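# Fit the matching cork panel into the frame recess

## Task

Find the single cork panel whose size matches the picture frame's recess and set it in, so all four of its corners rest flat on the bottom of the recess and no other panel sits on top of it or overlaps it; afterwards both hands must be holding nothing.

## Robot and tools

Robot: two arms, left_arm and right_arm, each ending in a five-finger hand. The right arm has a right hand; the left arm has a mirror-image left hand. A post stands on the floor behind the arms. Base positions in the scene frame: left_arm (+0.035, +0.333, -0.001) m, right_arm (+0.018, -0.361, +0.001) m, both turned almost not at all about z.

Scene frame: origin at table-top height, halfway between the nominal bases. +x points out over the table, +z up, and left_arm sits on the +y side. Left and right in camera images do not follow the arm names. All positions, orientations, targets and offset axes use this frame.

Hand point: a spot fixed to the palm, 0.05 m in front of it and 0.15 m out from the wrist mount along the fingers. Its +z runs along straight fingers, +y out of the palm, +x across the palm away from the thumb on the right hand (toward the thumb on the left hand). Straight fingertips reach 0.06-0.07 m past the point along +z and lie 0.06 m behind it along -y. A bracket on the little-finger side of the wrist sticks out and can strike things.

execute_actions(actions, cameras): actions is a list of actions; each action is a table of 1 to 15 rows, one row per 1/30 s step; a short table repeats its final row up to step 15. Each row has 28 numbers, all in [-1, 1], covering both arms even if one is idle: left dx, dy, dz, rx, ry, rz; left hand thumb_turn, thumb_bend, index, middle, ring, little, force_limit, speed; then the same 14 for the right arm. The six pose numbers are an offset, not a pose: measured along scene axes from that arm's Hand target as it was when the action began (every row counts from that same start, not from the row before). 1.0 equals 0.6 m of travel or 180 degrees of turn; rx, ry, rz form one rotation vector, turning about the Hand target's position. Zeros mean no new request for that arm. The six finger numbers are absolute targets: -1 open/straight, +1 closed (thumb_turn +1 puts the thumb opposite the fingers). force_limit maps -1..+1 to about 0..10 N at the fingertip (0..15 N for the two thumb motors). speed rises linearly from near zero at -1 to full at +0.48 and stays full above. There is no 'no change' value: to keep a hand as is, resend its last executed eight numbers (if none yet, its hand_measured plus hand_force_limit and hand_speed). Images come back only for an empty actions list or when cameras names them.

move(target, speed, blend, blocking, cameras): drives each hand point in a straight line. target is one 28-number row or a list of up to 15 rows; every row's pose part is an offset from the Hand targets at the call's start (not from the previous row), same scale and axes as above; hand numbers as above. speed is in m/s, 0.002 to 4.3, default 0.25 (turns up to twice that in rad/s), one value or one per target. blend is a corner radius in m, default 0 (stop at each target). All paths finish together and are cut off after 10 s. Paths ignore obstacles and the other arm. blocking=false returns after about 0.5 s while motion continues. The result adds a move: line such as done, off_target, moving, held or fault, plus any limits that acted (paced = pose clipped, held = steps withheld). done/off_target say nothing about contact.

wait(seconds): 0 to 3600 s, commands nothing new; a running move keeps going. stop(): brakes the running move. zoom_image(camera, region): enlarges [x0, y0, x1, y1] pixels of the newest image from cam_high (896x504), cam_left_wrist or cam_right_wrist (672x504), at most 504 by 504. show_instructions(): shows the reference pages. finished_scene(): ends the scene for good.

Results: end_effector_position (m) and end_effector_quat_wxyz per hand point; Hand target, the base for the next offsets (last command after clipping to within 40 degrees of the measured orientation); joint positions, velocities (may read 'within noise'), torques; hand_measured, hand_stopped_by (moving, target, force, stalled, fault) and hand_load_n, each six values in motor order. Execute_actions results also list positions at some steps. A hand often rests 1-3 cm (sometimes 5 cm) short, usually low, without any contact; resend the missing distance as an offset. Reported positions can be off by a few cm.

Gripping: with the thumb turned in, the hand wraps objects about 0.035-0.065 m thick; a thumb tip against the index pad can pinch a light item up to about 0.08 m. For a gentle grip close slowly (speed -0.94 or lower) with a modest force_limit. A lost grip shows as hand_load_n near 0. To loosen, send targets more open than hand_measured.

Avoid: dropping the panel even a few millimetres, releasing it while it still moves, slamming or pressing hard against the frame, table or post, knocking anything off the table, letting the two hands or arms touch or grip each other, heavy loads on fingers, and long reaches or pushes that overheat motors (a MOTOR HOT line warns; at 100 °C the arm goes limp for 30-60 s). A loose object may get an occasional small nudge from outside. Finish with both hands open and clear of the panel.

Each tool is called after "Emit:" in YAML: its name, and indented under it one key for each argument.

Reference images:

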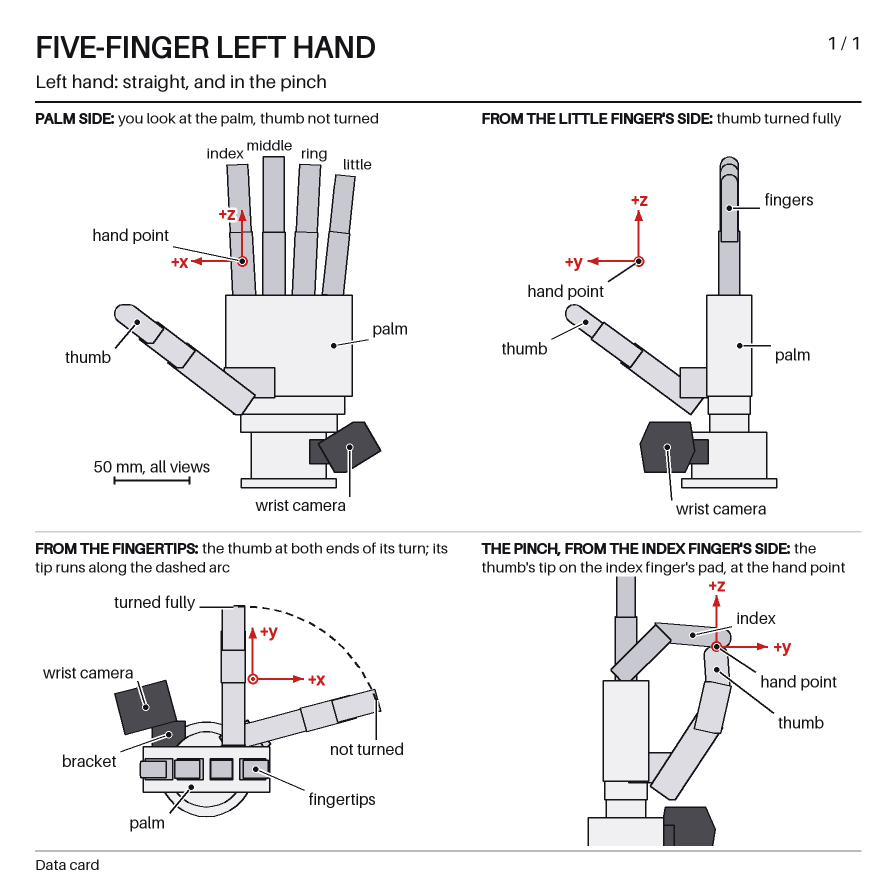

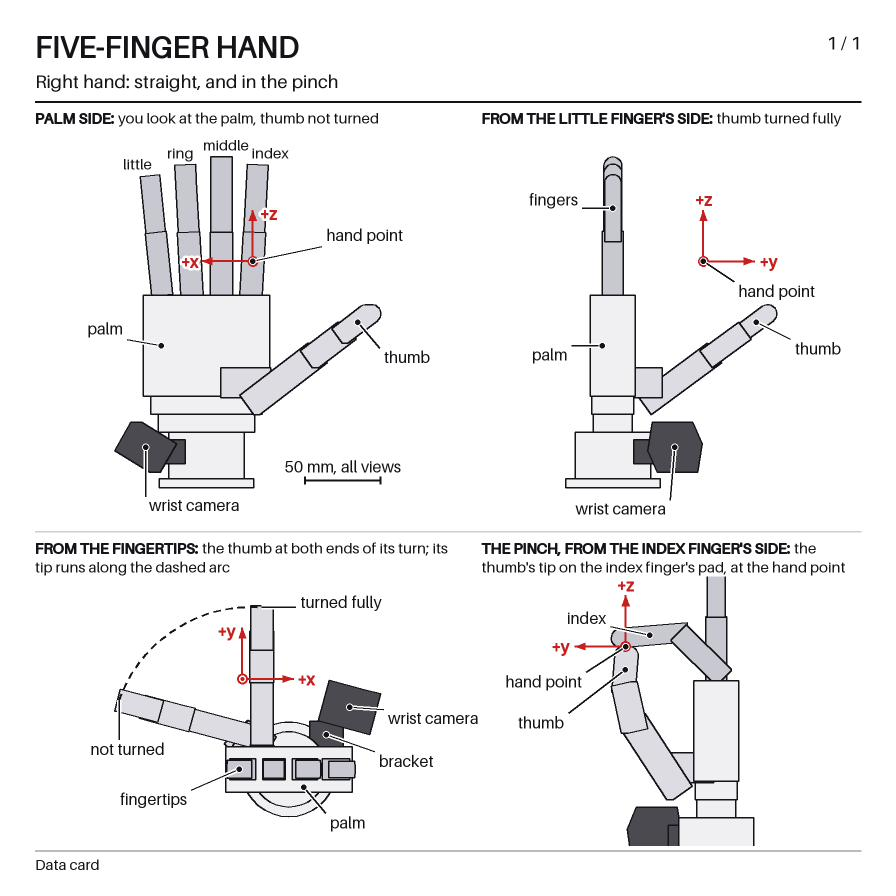

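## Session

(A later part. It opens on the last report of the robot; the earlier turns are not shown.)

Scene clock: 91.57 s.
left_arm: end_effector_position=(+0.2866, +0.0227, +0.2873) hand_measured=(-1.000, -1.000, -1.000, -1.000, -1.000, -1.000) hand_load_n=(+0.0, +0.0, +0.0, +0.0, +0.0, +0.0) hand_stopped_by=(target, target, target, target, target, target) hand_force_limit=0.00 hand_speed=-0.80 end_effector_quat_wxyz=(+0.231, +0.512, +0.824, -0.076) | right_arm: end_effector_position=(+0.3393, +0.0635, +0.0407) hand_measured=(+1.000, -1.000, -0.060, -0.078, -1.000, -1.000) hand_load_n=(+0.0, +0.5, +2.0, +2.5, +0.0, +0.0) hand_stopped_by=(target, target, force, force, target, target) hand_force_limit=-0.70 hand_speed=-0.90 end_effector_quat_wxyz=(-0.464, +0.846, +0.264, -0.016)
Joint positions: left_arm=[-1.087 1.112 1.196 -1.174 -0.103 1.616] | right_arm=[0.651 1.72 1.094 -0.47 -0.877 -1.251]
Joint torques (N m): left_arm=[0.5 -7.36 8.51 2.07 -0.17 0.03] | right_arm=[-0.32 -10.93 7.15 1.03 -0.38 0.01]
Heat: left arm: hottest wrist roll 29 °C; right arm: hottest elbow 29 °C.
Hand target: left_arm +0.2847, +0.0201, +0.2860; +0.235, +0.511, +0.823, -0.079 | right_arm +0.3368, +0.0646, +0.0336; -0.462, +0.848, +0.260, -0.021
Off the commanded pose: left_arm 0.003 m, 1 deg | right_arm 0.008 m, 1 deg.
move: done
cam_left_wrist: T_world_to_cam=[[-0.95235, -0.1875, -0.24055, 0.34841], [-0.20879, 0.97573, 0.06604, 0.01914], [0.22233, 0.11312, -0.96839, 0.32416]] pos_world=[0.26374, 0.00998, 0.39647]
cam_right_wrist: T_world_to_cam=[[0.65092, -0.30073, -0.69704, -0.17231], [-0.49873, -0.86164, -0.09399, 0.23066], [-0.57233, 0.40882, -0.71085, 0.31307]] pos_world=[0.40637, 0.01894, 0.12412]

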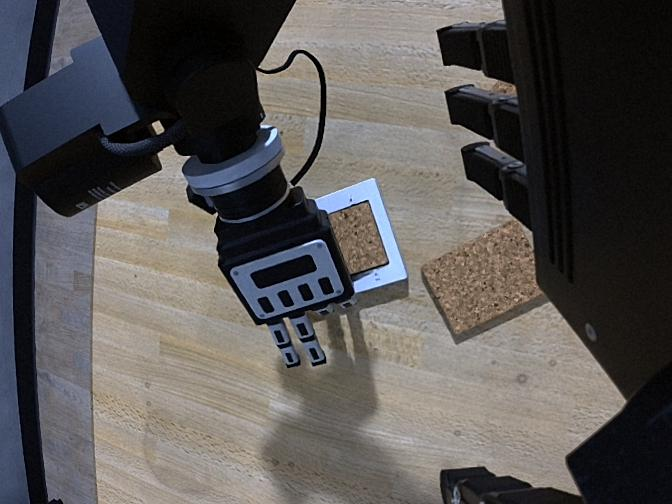

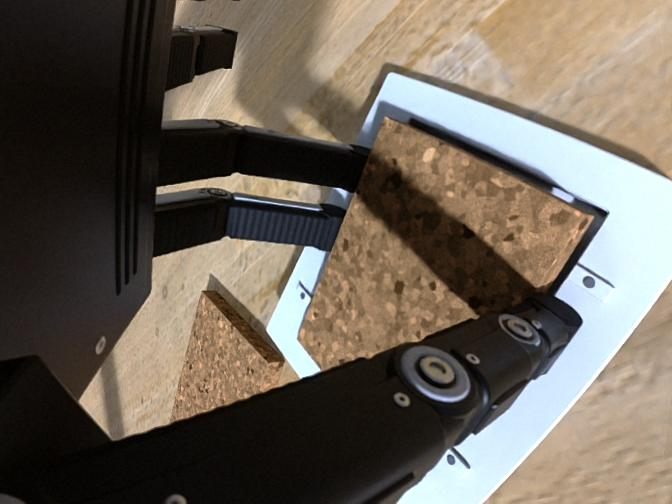

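Emit:
move:
  target: [0,0,0,0,0,0,-1,-1,-1,-1,-1,-1,0,-0.8,0.0,0.0,0.005,0,0,0,1,-1,-0.3,-0.3,-1,-1,-0.7,-0.94]
  speed: 0.04
  cameras: ["cam_left_wrist","cam_right_wrist"]

Emit:
zoom_image:
  camera: "cam_left_wrist"
  region: [290, 165, 420, 325]

Emit:
zoom_image:
  camera: "cam_right_wrist"
  region: [290, 60, 672, 440]

Scene clock: 93.97 s.
left_arm: end_effector_position=(+0.2866, +0.0227, +0.2873) hand_measured=(-1.000, -1.000, -1.000, -1.000, -1.000, -1.000) hand_load_n=(+0.0, -0.5, +0.0, +0.0, +0.0, +0.0) hand_stopped_by=(target, target, target, target, target, target) hand_force_limit=0.00 hand_speed=-0.80 end_effector_quat_wxyz=(+0.231, +0.512, +0.824, -0.076) | right_arm: end_effector_position=(+0.3393, +0.0635, +0.0407) hand_measured=(+1.000, -1.000, -0.300, -0.300, -1.000, -1.000) hand_load_n=(+0.0, +0.5, -0.5, -0.5, +0.0, +0.0) hand_stopped_by=(target, target, target, target, target, target) hand_force_limit=-0.70 hand_speed=-0.94 end_effector_quat_wxyz=(-0.464, +0.846, +0.264, -0.016)
Joint positions: left_arm=[-1.087 1.112 1.196 -1.174 -0.103 1.616] | right_arm=[0.651 1.72 1.094 -0.47 -0.877 -1.251]
Joint torques (N m): left_arm=[0.56 -7.3 8.53 2.06 -0.17 0.02] | right_arm=[-0.62 -10.99 7.28 0.83 -0.36 0.01]
Heat: left arm: hottest wrist roll 29 °C; right arm: hottest elbow 29 °C.
Hand target: left_arm +0.2847, +0.0201, +0.2860; +0.235, +0.511, +0.823, -0.079 | right_arm +0.3368, +0.0646, +0.0366; -0.462, +0.848, +0.260, -0.021
Off the commanded pose: left_arm 0.003 m, 1 deg | right_arm 0.005 m, 1 deg.
move: done
cam_left_wrist: T_world_to_cam=[[-0.95235, -0.1875, -0.24055, 0.34841], [-0.20879, 0.97573, 0.06604, 0.01914], [0.22233, 0.11312, -0.96839, 0.32416]] pos_world=[0.26374, 0.00998, 0.39647]
cam_right_wrist: T_world_to_cam=[[0.65092, -0.30073, -0.69704, -0.17231], [-0.49873, -0.86164, -0.09399, 0.23066], [-0.57233, 0.40882, -0.71085, 0.31307]] pos_world=[0.40637, 0.01894, 0.12412]

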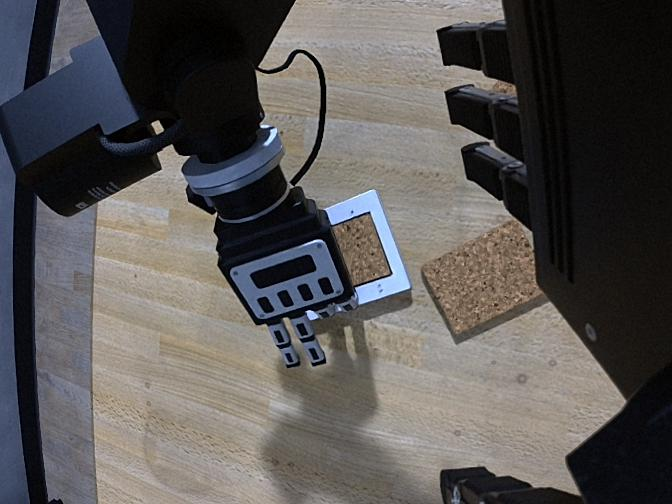

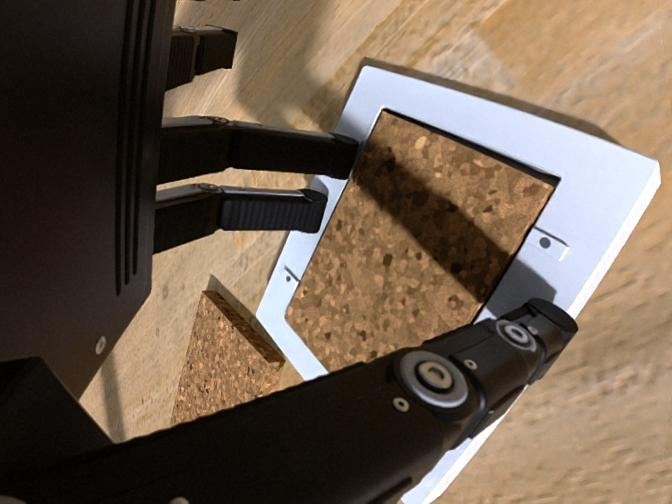

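Scaled by 3.150 from the camera's image (finer frame: 960x720).

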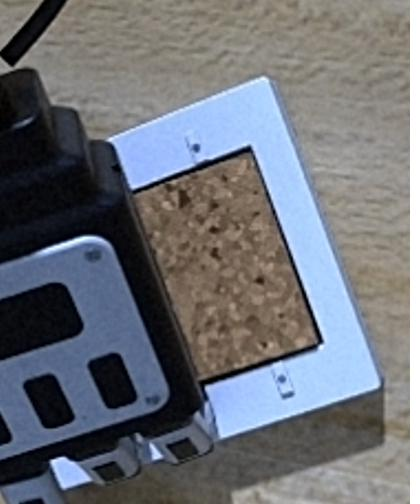

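Scaled by 1.319 from the camera's image (finer frame: 960x720).

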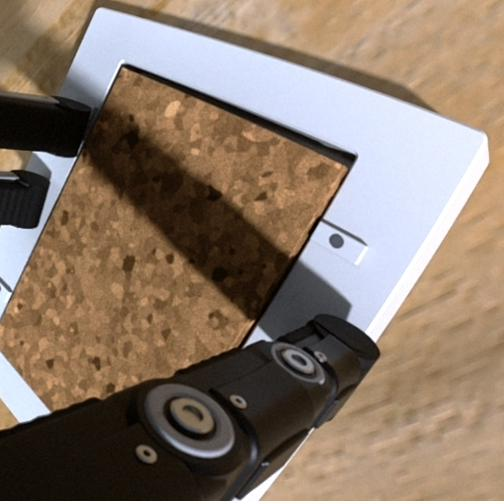

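Emit:
move:
  target: [0,0,0,0,0,0,-1,-1,-1,-1,-1,-1,0,-0.8,0,0,0,0,0,0,1,-1,-1,-1,-1,-1,-0.7,-0.6]
  speed: 0.04
  cameras: ["cam_right_wrist"]

Emit:
move:
  target: [0,0,0,0,0,0,-1,-1,-1,-1,-1,-1,0,-0.8,0.008,0.02,0.083,0,0,0,1,-1,-1,-1,-1,-1,-0.7,-0.6]
  speed: 0.06
  cameras: ["cam_left_wrist","cam_right_wrist"]

Scene clock: 95.47 s.
left_arm: end_effector_position=(+0.2866, +0.0227, +0.2873) hand_measured=(-1.000, -1.000, -1.000, -1.000, -1.000, -1.000) hand_load_n=(+0.0, +0.0, -0.5, +0.0, +0.0, +0.0) hand_stopped_by=(target, target, target, target, target, target) hand_force_limit=0.00 hand_speed=-0.80 end_effector_quat_wxyz=(+0.231, +0.512, +0.824, -0.076) | right_arm: end_effector_position=(+0.3394, +0.0635, +0.0406) hand_measured=(+1.000, -1.000, -1.000, -1.000, -1.000, -1.000) hand_load_n=(+0.0, +0.0, +0.0, +0.0, +0.0, +0.0) hand_stopped_by=(target, target, target, target, target, target) hand_force_limit=-0.70 hand_speed=-0.60 end_effector_quat_wxyz=(-0.464, +0.846, +0.264, -0.016)
Joint positions: left_arm=[-1.087 1.112 1.196 -1.174 -0.103 1.616] | right_arm=[0.651 1.72 1.094 -0.47 -0.877 -1.251]
Joint torques (N m): left_arm=[0.5 -7.3 8.53 2.07 -0.17 0.03] | right_arm=[-0.62 -11.81 7.34 1.02 -0.4 0.01]
Heat: left arm: hottest wrist roll 29 °C; right arm: hottest elbow 29 °C.
Hand target: left_arm +0.2847, +0.0201, +0.2860; +0.235, +0.511, +0.823, -0.079 | right_arm +0.3368, +0.0646, +0.0366; -0.462, +0.848, +0.260, -0.021
Off the commanded pose: left_arm 0.003 m, 1 deg | right_arm 0.005 m, 1 deg.
move: done
cam_right_wrist: T_world_to_cam=[[0.65101, -0.30099, -0.69684, -0.17243], [-0.49884, -0.8616, -0.09387, 0.23067], [-0.57214, 0.40872, -0.71106, 0.31294]] pos_world=[0.40637, 0.01894, 0.12402]

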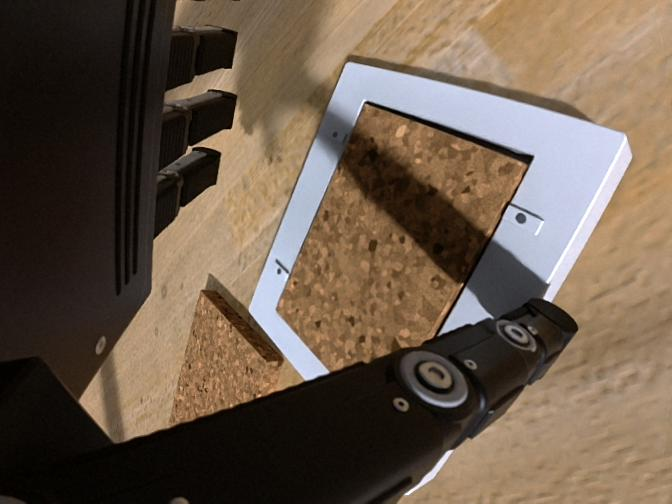

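Scene clock: 96.83 s.
left_arm: end_effector_position=(+0.2866, +0.0227, +0.2873) hand_measured=(-1.000, -1.000, -1.000, -1.000, -1.000, -1.000) hand_load_n=(+0.0, +0.0, +0.0, +0.0, +0.0, +0.0) hand_stopped_by=(target, target, target, target, target, target) hand_force_limit=0.00 hand_speed=-0.80 end_effector_quat_wxyz=(+0.231, +0.512, +0.824, -0.076) | right_arm: end_effector_position=(+0.3328, +0.0637, +0.0678) hand_measured=(+1.000, -1.000, -1.000, -1.000, -1.000, -1.000) hand_load_n=(+0.0, +0.0, +0.0, +0.0, +0.0, +0.0) hand_stopped_by=(target, target, target, target, target, target) hand_force_limit=-0.70 hand_speed=-0.60 end_effector_quat_wxyz=(-0.456, +0.852, +0.255, -0.033)
Joint positions: left_arm=[-1.087 1.112 1.196 -1.174 -0.103 1.616] | right_arm=[0.661 1.686 1.14 -0.583 -0.872 -1.235]
Joint torques (N m): left_arm=[0.5 -7.3 8.5 2.07 -0.16 0.03] | right_arm=[-0.44 -12.4 10.5 0.49 -0.4 0.02]
Heat: left arm: hottest wrist roll 29 °C; right arm: hottest elbow 29 °C.
Hand target: left_arm +0.2847, +0.0201, +0.2860; +0.235, +0.511, +0.823, -0.079 | right_arm +0.3417, +0.0766, +0.0865; -0.462, +0.848, +0.260, -0.021
Off the commanded pose: left_arm 0.003 m, 1 deg | right_arm 0.024 m, 2 deg.
move: off_target (right_arm)
cam_left_wrist: T_world_to_cam=[[-0.95235, -0.1875, -0.24055, 0.34841], [-0.20879, 0.97573, 0.06604, 0.01914], [0.22233, 0.11312, -0.96839, 0.32416]] pos_world=[0.26374, 0.00998, 0.39647]
cam_right_wrist: T_world_to_cam=[[0.62666, -0.32243, -0.70946, -0.13886], [-0.50284, -0.86281, -0.05204, 0.22874], [-0.59535, 0.38936, -0.70282, 0.33684]] pos_world=[0.40258, 0.02143, 0.15013]

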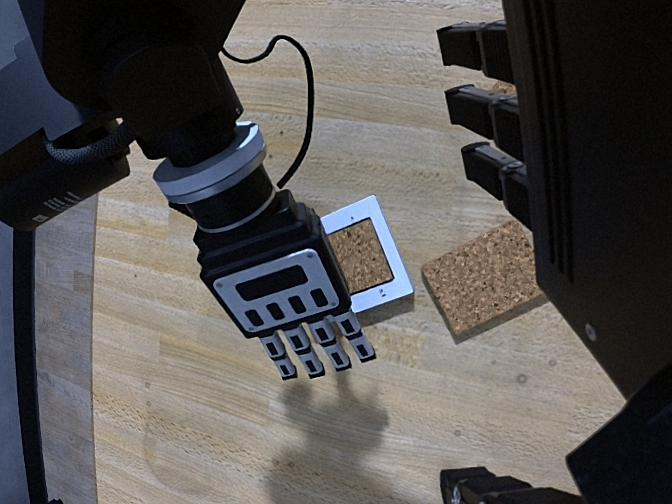

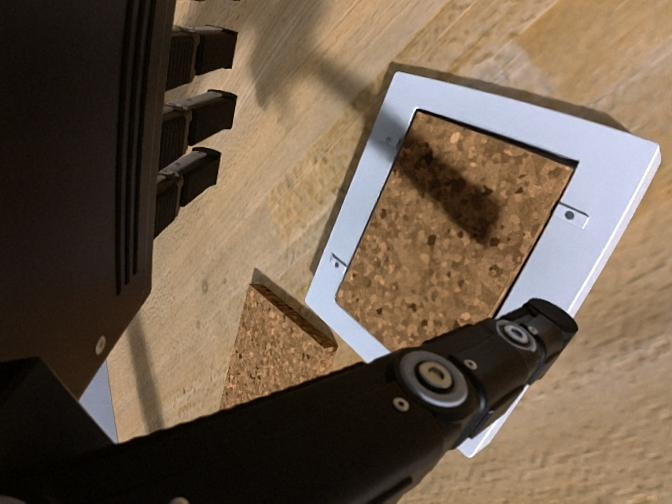

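Emit:
move:
  target: [0,0,0,0,0,0,-1,-1,-1,-1,-1,-1,0,-0.8,0.05,-0.3,0.18,0,0,0,1,-1,-1,-1,-1,-1,-0.7,-0.6]
  speed: 0.15
  cameras: ["cam_high","cam_left_wrist"]

Emit:
zoom_image:
  camera: "cam_left_wrist"
  region: [290, 175, 420, 345]

Emit:
zoom_image:
  camera: "cam_high"
  region: [430, 170, 530, 255]

Scene clock: 99.43 s.
left_arm: end_effector_position=(+0.2866, +0.0227, +0.2873) hand_measured=(-1.000, -1.000, -1.000, -1.000, -1.000, -1.000) hand_load_n=(+0.0, +0.0, +0.0, +0.0, +0.0, +0.0) hand_stopped_by=(target, target, target, target, target, target) hand_force_limit=0.00 hand_speed=-0.80 end_effector_quat_wxyz=(+0.231, +0.512, +0.824, -0.076) | right_arm: end_effector_position=(+0.3575, -0.1085, +0.1780) hand_measured=(+1.000, -1.000, -1.000, -1.000, -1.000, -1.000) hand_load_n=(+0.0, +0.0, +0.0, +0.0, +0.0, +0.0) hand_stopped_by=(target, target, target, target, target, target) hand_force_limit=-0.70 hand_speed=-0.60 end_effector_quat_wxyz=(-0.459, +0.853, +0.246, -0.041)
Joint positions: left_arm=[-1.087 1.112 1.196 -1.174 -0.103 1.616] | right_arm=[0.303 1.491 1.233 -1.341 -0.957 -1.797]
Joint torques (N m): left_arm=[0.56 -7.3 8.53 2.07 -0.17 0.03] | right_arm=[-1.26 -10.11 11.15 -0.24 -0.72 -0.2]
Heat: left arm: hottest wrist roll 29 °C; right arm: hottest elbow 29 °C.
Hand target: left_arm +0.2847, +0.0201, +0.2860; +0.235, +0.511, +0.823, -0.079 | right_arm +0.3716, -0.1034, +0.1944; -0.462, +0.848, +0.260, -0.021
Off the commanded pose: left_arm 0.003 m, 1 deg | right_arm 0.022 m, 3 deg.
move: off_target (right_arm)
cam_left_wrist: T_world_to_cam=[[-0.95235, -0.1875, -0.24055, 0.34841], [-0.20879, 0.97573, 0.06604, 0.01914], [0.22233, 0.11312, -0.96839, 0.32416]] pos_world=[0.26374, 0.00998, 0.39647]

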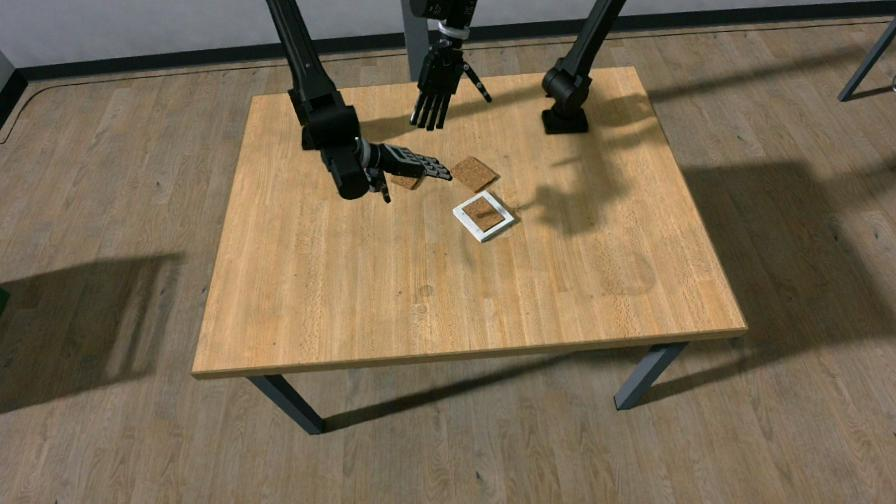

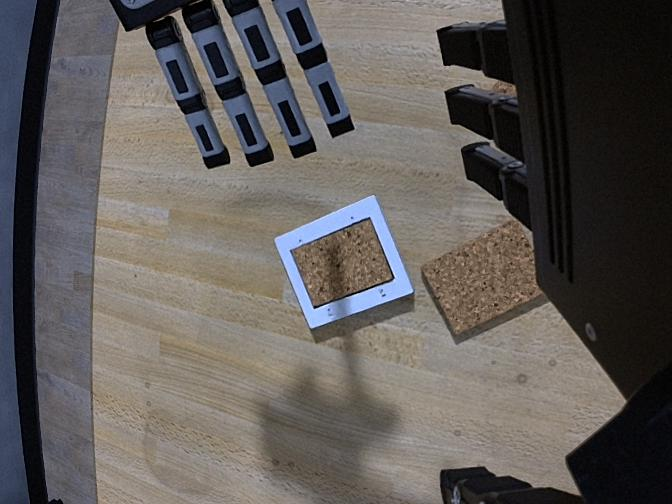

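Scaled by 2.965 from the camera's image (finer frame: 960x720).

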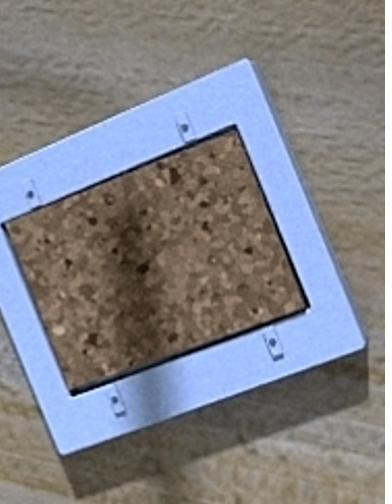

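Scaled by 5.040 from the camera's image (finer frame: 1280x720).

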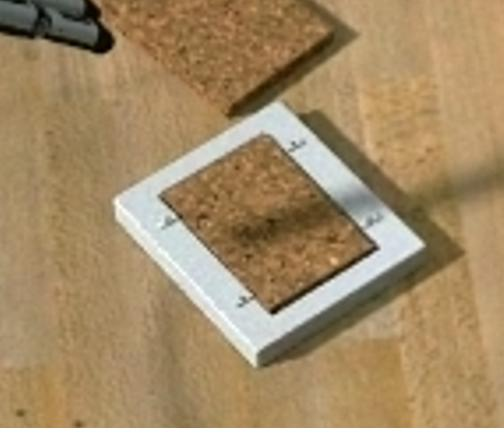

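Emit:
zoom_image:
  camera: "cam_left_wrist"
  region: [285, 210, 345, 315]

Emit:
zoom_image:
  camera: "cam_left_wrist"
  region: [340, 200, 410, 300]

Emit:
zoom_image:
  camera: "cam_high"
  region: [455, 190, 515, 240]

Scaled by 4.800 from the camera's image (finer frame: 960x720).

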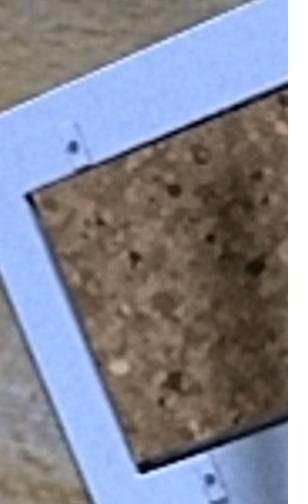

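Scaled by 5.040 from the camera's image (finer frame: 960x720).

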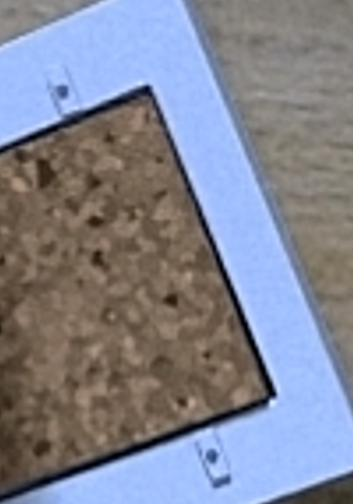

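Scaled by 8.400 from the camera's image (finer frame: 1280x720).

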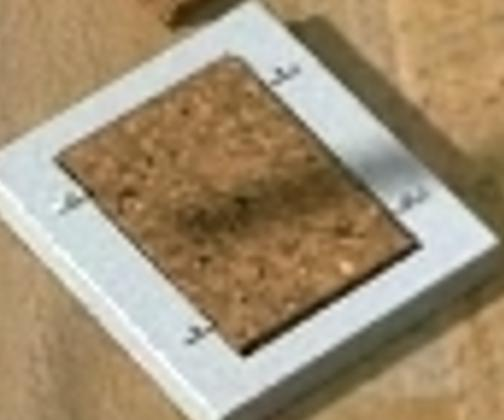

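Emit:
move:
  target: [0,0,0,0,0,0,-1,-1,-1,-1,-1,-1,0,-0.8,0.12,-0.3,0.15,0,0,0,1,-1,-1,-1,-1,-1,-0.7,-0.6]
  speed: 0.2
  cameras: []

Emit:
move:
  target: [0.06,0.04,-0.2,0,0,0,-1,-1,-1,-1,-1,-1,0,-0.8,0,0,0,0,0,0,1,-1,-1,-1,-1,-1,-0.7,-0.6]
  speed: 0.15
  cameras: ["cam_high","cam_left_wrist"]

Scene clock: 102.00 s.
left_arm: end_effector_position=(+0.2866, +0.0227, +0.2873) hand_measured=(-1.000, -1.000, -1.000, -1.000, -1.000, -1.000) hand_load_n=(+0.0, +0.0, +0.0, +0.0, +0.0, +0.0) hand_stopped_by=(target, target, target, target, target, target) hand_force_limit=0.00 hand_speed=-0.80 end_effector_quat_wxyz=(+0.231, +0.512, +0.824, -0.076) | right_arm: end_effector_position=(+0.4348, -0.2828, +0.2690) hand_measured=(+1.000, -1.000, -1.000, -1.000, -1.000, -1.000) hand_load_n=(+0.0, +0.0, +0.0, +0.0, +0.0, +0.0) hand_stopped_by=(target, target, target, target, target, target) hand_force_limit=-0.70 hand_speed=-0.60 end_effector_quat_wxyz=(-0.409, +0.892, +0.178, +0.071)
Joint positions: left_arm=[-1.087 1.112 1.196 -1.174 -0.103 1.616] | right_arm=[-0.103 1.472 1.487 -1.68 -0.853 -2.064]
Joint torques (N m): left_arm=[0.5 -7.3 8.53 2.07 -0.17 0.03] | right_arm=[-0.44 -9.64 11.03 -0.36 -0.5 -0.23]
Heat: left arm: hottest wrist roll 29 °C; right arm: hottest elbow 30 °C.
Hand target: left_arm +0.2847, +0.0201, +0.2860; +0.235, +0.511, +0.823, -0.079 | right_arm +0.4437, -0.2834, +0.2844; -0.462, +0.848, +0.260, -0.021
Off the commanded pose: left_arm 0.003 m, 1 deg | right_arm 0.018 m, 16 deg.
joint sent to its limit (right arm) — joint 4 (wrist pitch), lower limit; joint 6 (wrist roll), lower limit. The joint targets are off in orientation, not in position.
move: off_target (right_arm)

Scene clock: 103.50 s.
left_arm: end_effector_position=(+0.3174, +0.0410, +0.1745) hand_measured=(-1.000, -1.000, -1.000, -1.000, -1.000, -1.000) hand_load_n=(+0.0, +0.0, +0.0, +0.0, +0.0, +0.0) hand_stopped_by=(target, target, target, target, target, target) hand_force_limit=0.00 hand_speed=-0.80 end_effector_quat_wxyz=(+0.238, +0.511, +0.822, -0.082) | right_arm: end_effector_position=(+0.4348, -0.2828, +0.2690) hand_measured=(+1.000, -1.000, -1.000, -1.000, -1.000, -1.000) hand_load_n=(+0.0, +0.0, +0.0, +0.0, +0.0, +0.0) hand_stopped_by=(target, target, target, target, target, target) hand_force_limit=-0.70 hand_speed=-0.60 end_effector_quat_wxyz=(-0.409, +0.892, +0.178, +0.071)
Joint positions: left_arm=[-0.975 1.118 0.898 -0.843 -0.045 1.716] | right_arm=[-0.103 1.472 1.487 -1.68 -0.853 -2.064]
Joint torques (N m): left_arm=[2.14 -6.24 7.87 2.14 0.06 0.21] | right_arm=[-0.15 -9.93 10.88 -0.38 -0.52 -0.23]
Heat: left arm: hottest wrist roll 29 °C; right arm: hottest elbow 30 °C.
Hand target: left_arm +0.3206, +0.0442, +0.1659; +0.235, +0.511, +0.823, -0.079 | right_arm +0.4437, -0.2834, +0.2844; -0.462, +0.848, +0.260, -0.021
Off the commanded pose: left_arm 0.010 m, 1 deg | right_arm 0.018 m, 16 deg.
joint sent to its limit (right arm) — joint 4 (wrist pitch), lower limit; joint 6 (wrist roll), lower limit. The joint targets are off in orientation, not in position.
move: done
cam_left_wrist: T_world_to_cam=[[-0.95132, -0.18876, -0.24362, 0.3542], [-0.206, 0.97742, 0.04712, 0.01735], [0.22922, 0.09501, -0.96873, 0.20455]] pos_world=[0.29365, 0.03047, 0.28362]

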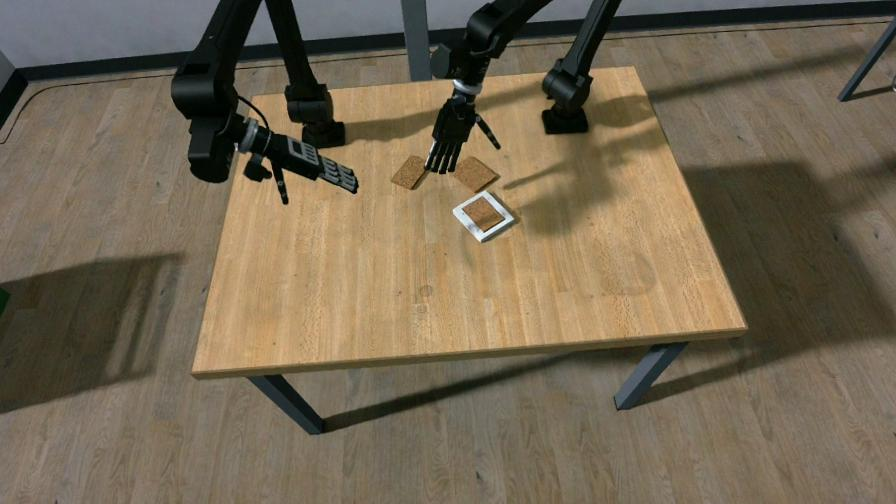

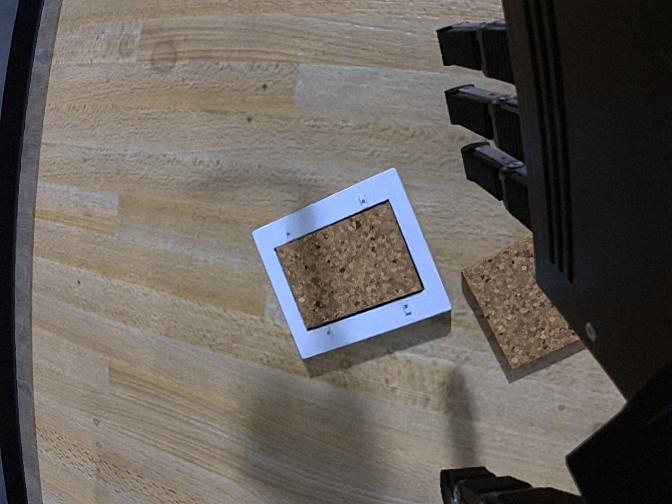

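Emit:
zoom_image:
  camera: "cam_left_wrist"
  region: [260, 190, 360, 340]

Emit:
zoom_image:
  camera: "cam_left_wrist"
  region: [350, 180, 450, 320]

Scaled by 3.360 from the camera's image (finer frame: 960x720).

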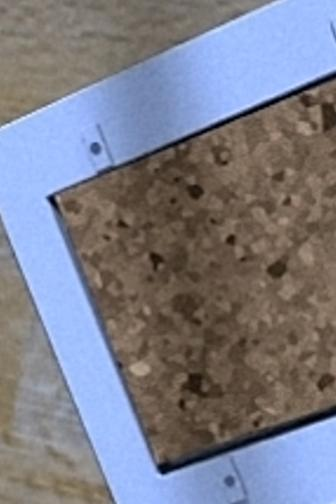

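Scaled by 3.600 from the camera's image (finer frame: 960x720).

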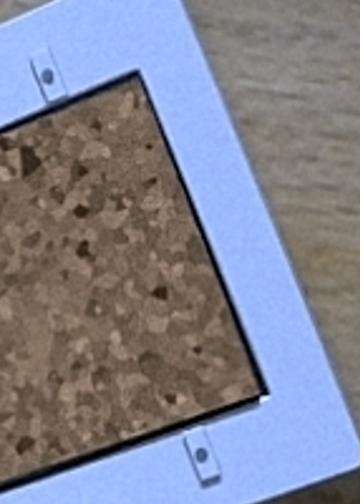

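Emit:
finished_scene:

The scene is finished: the task was done.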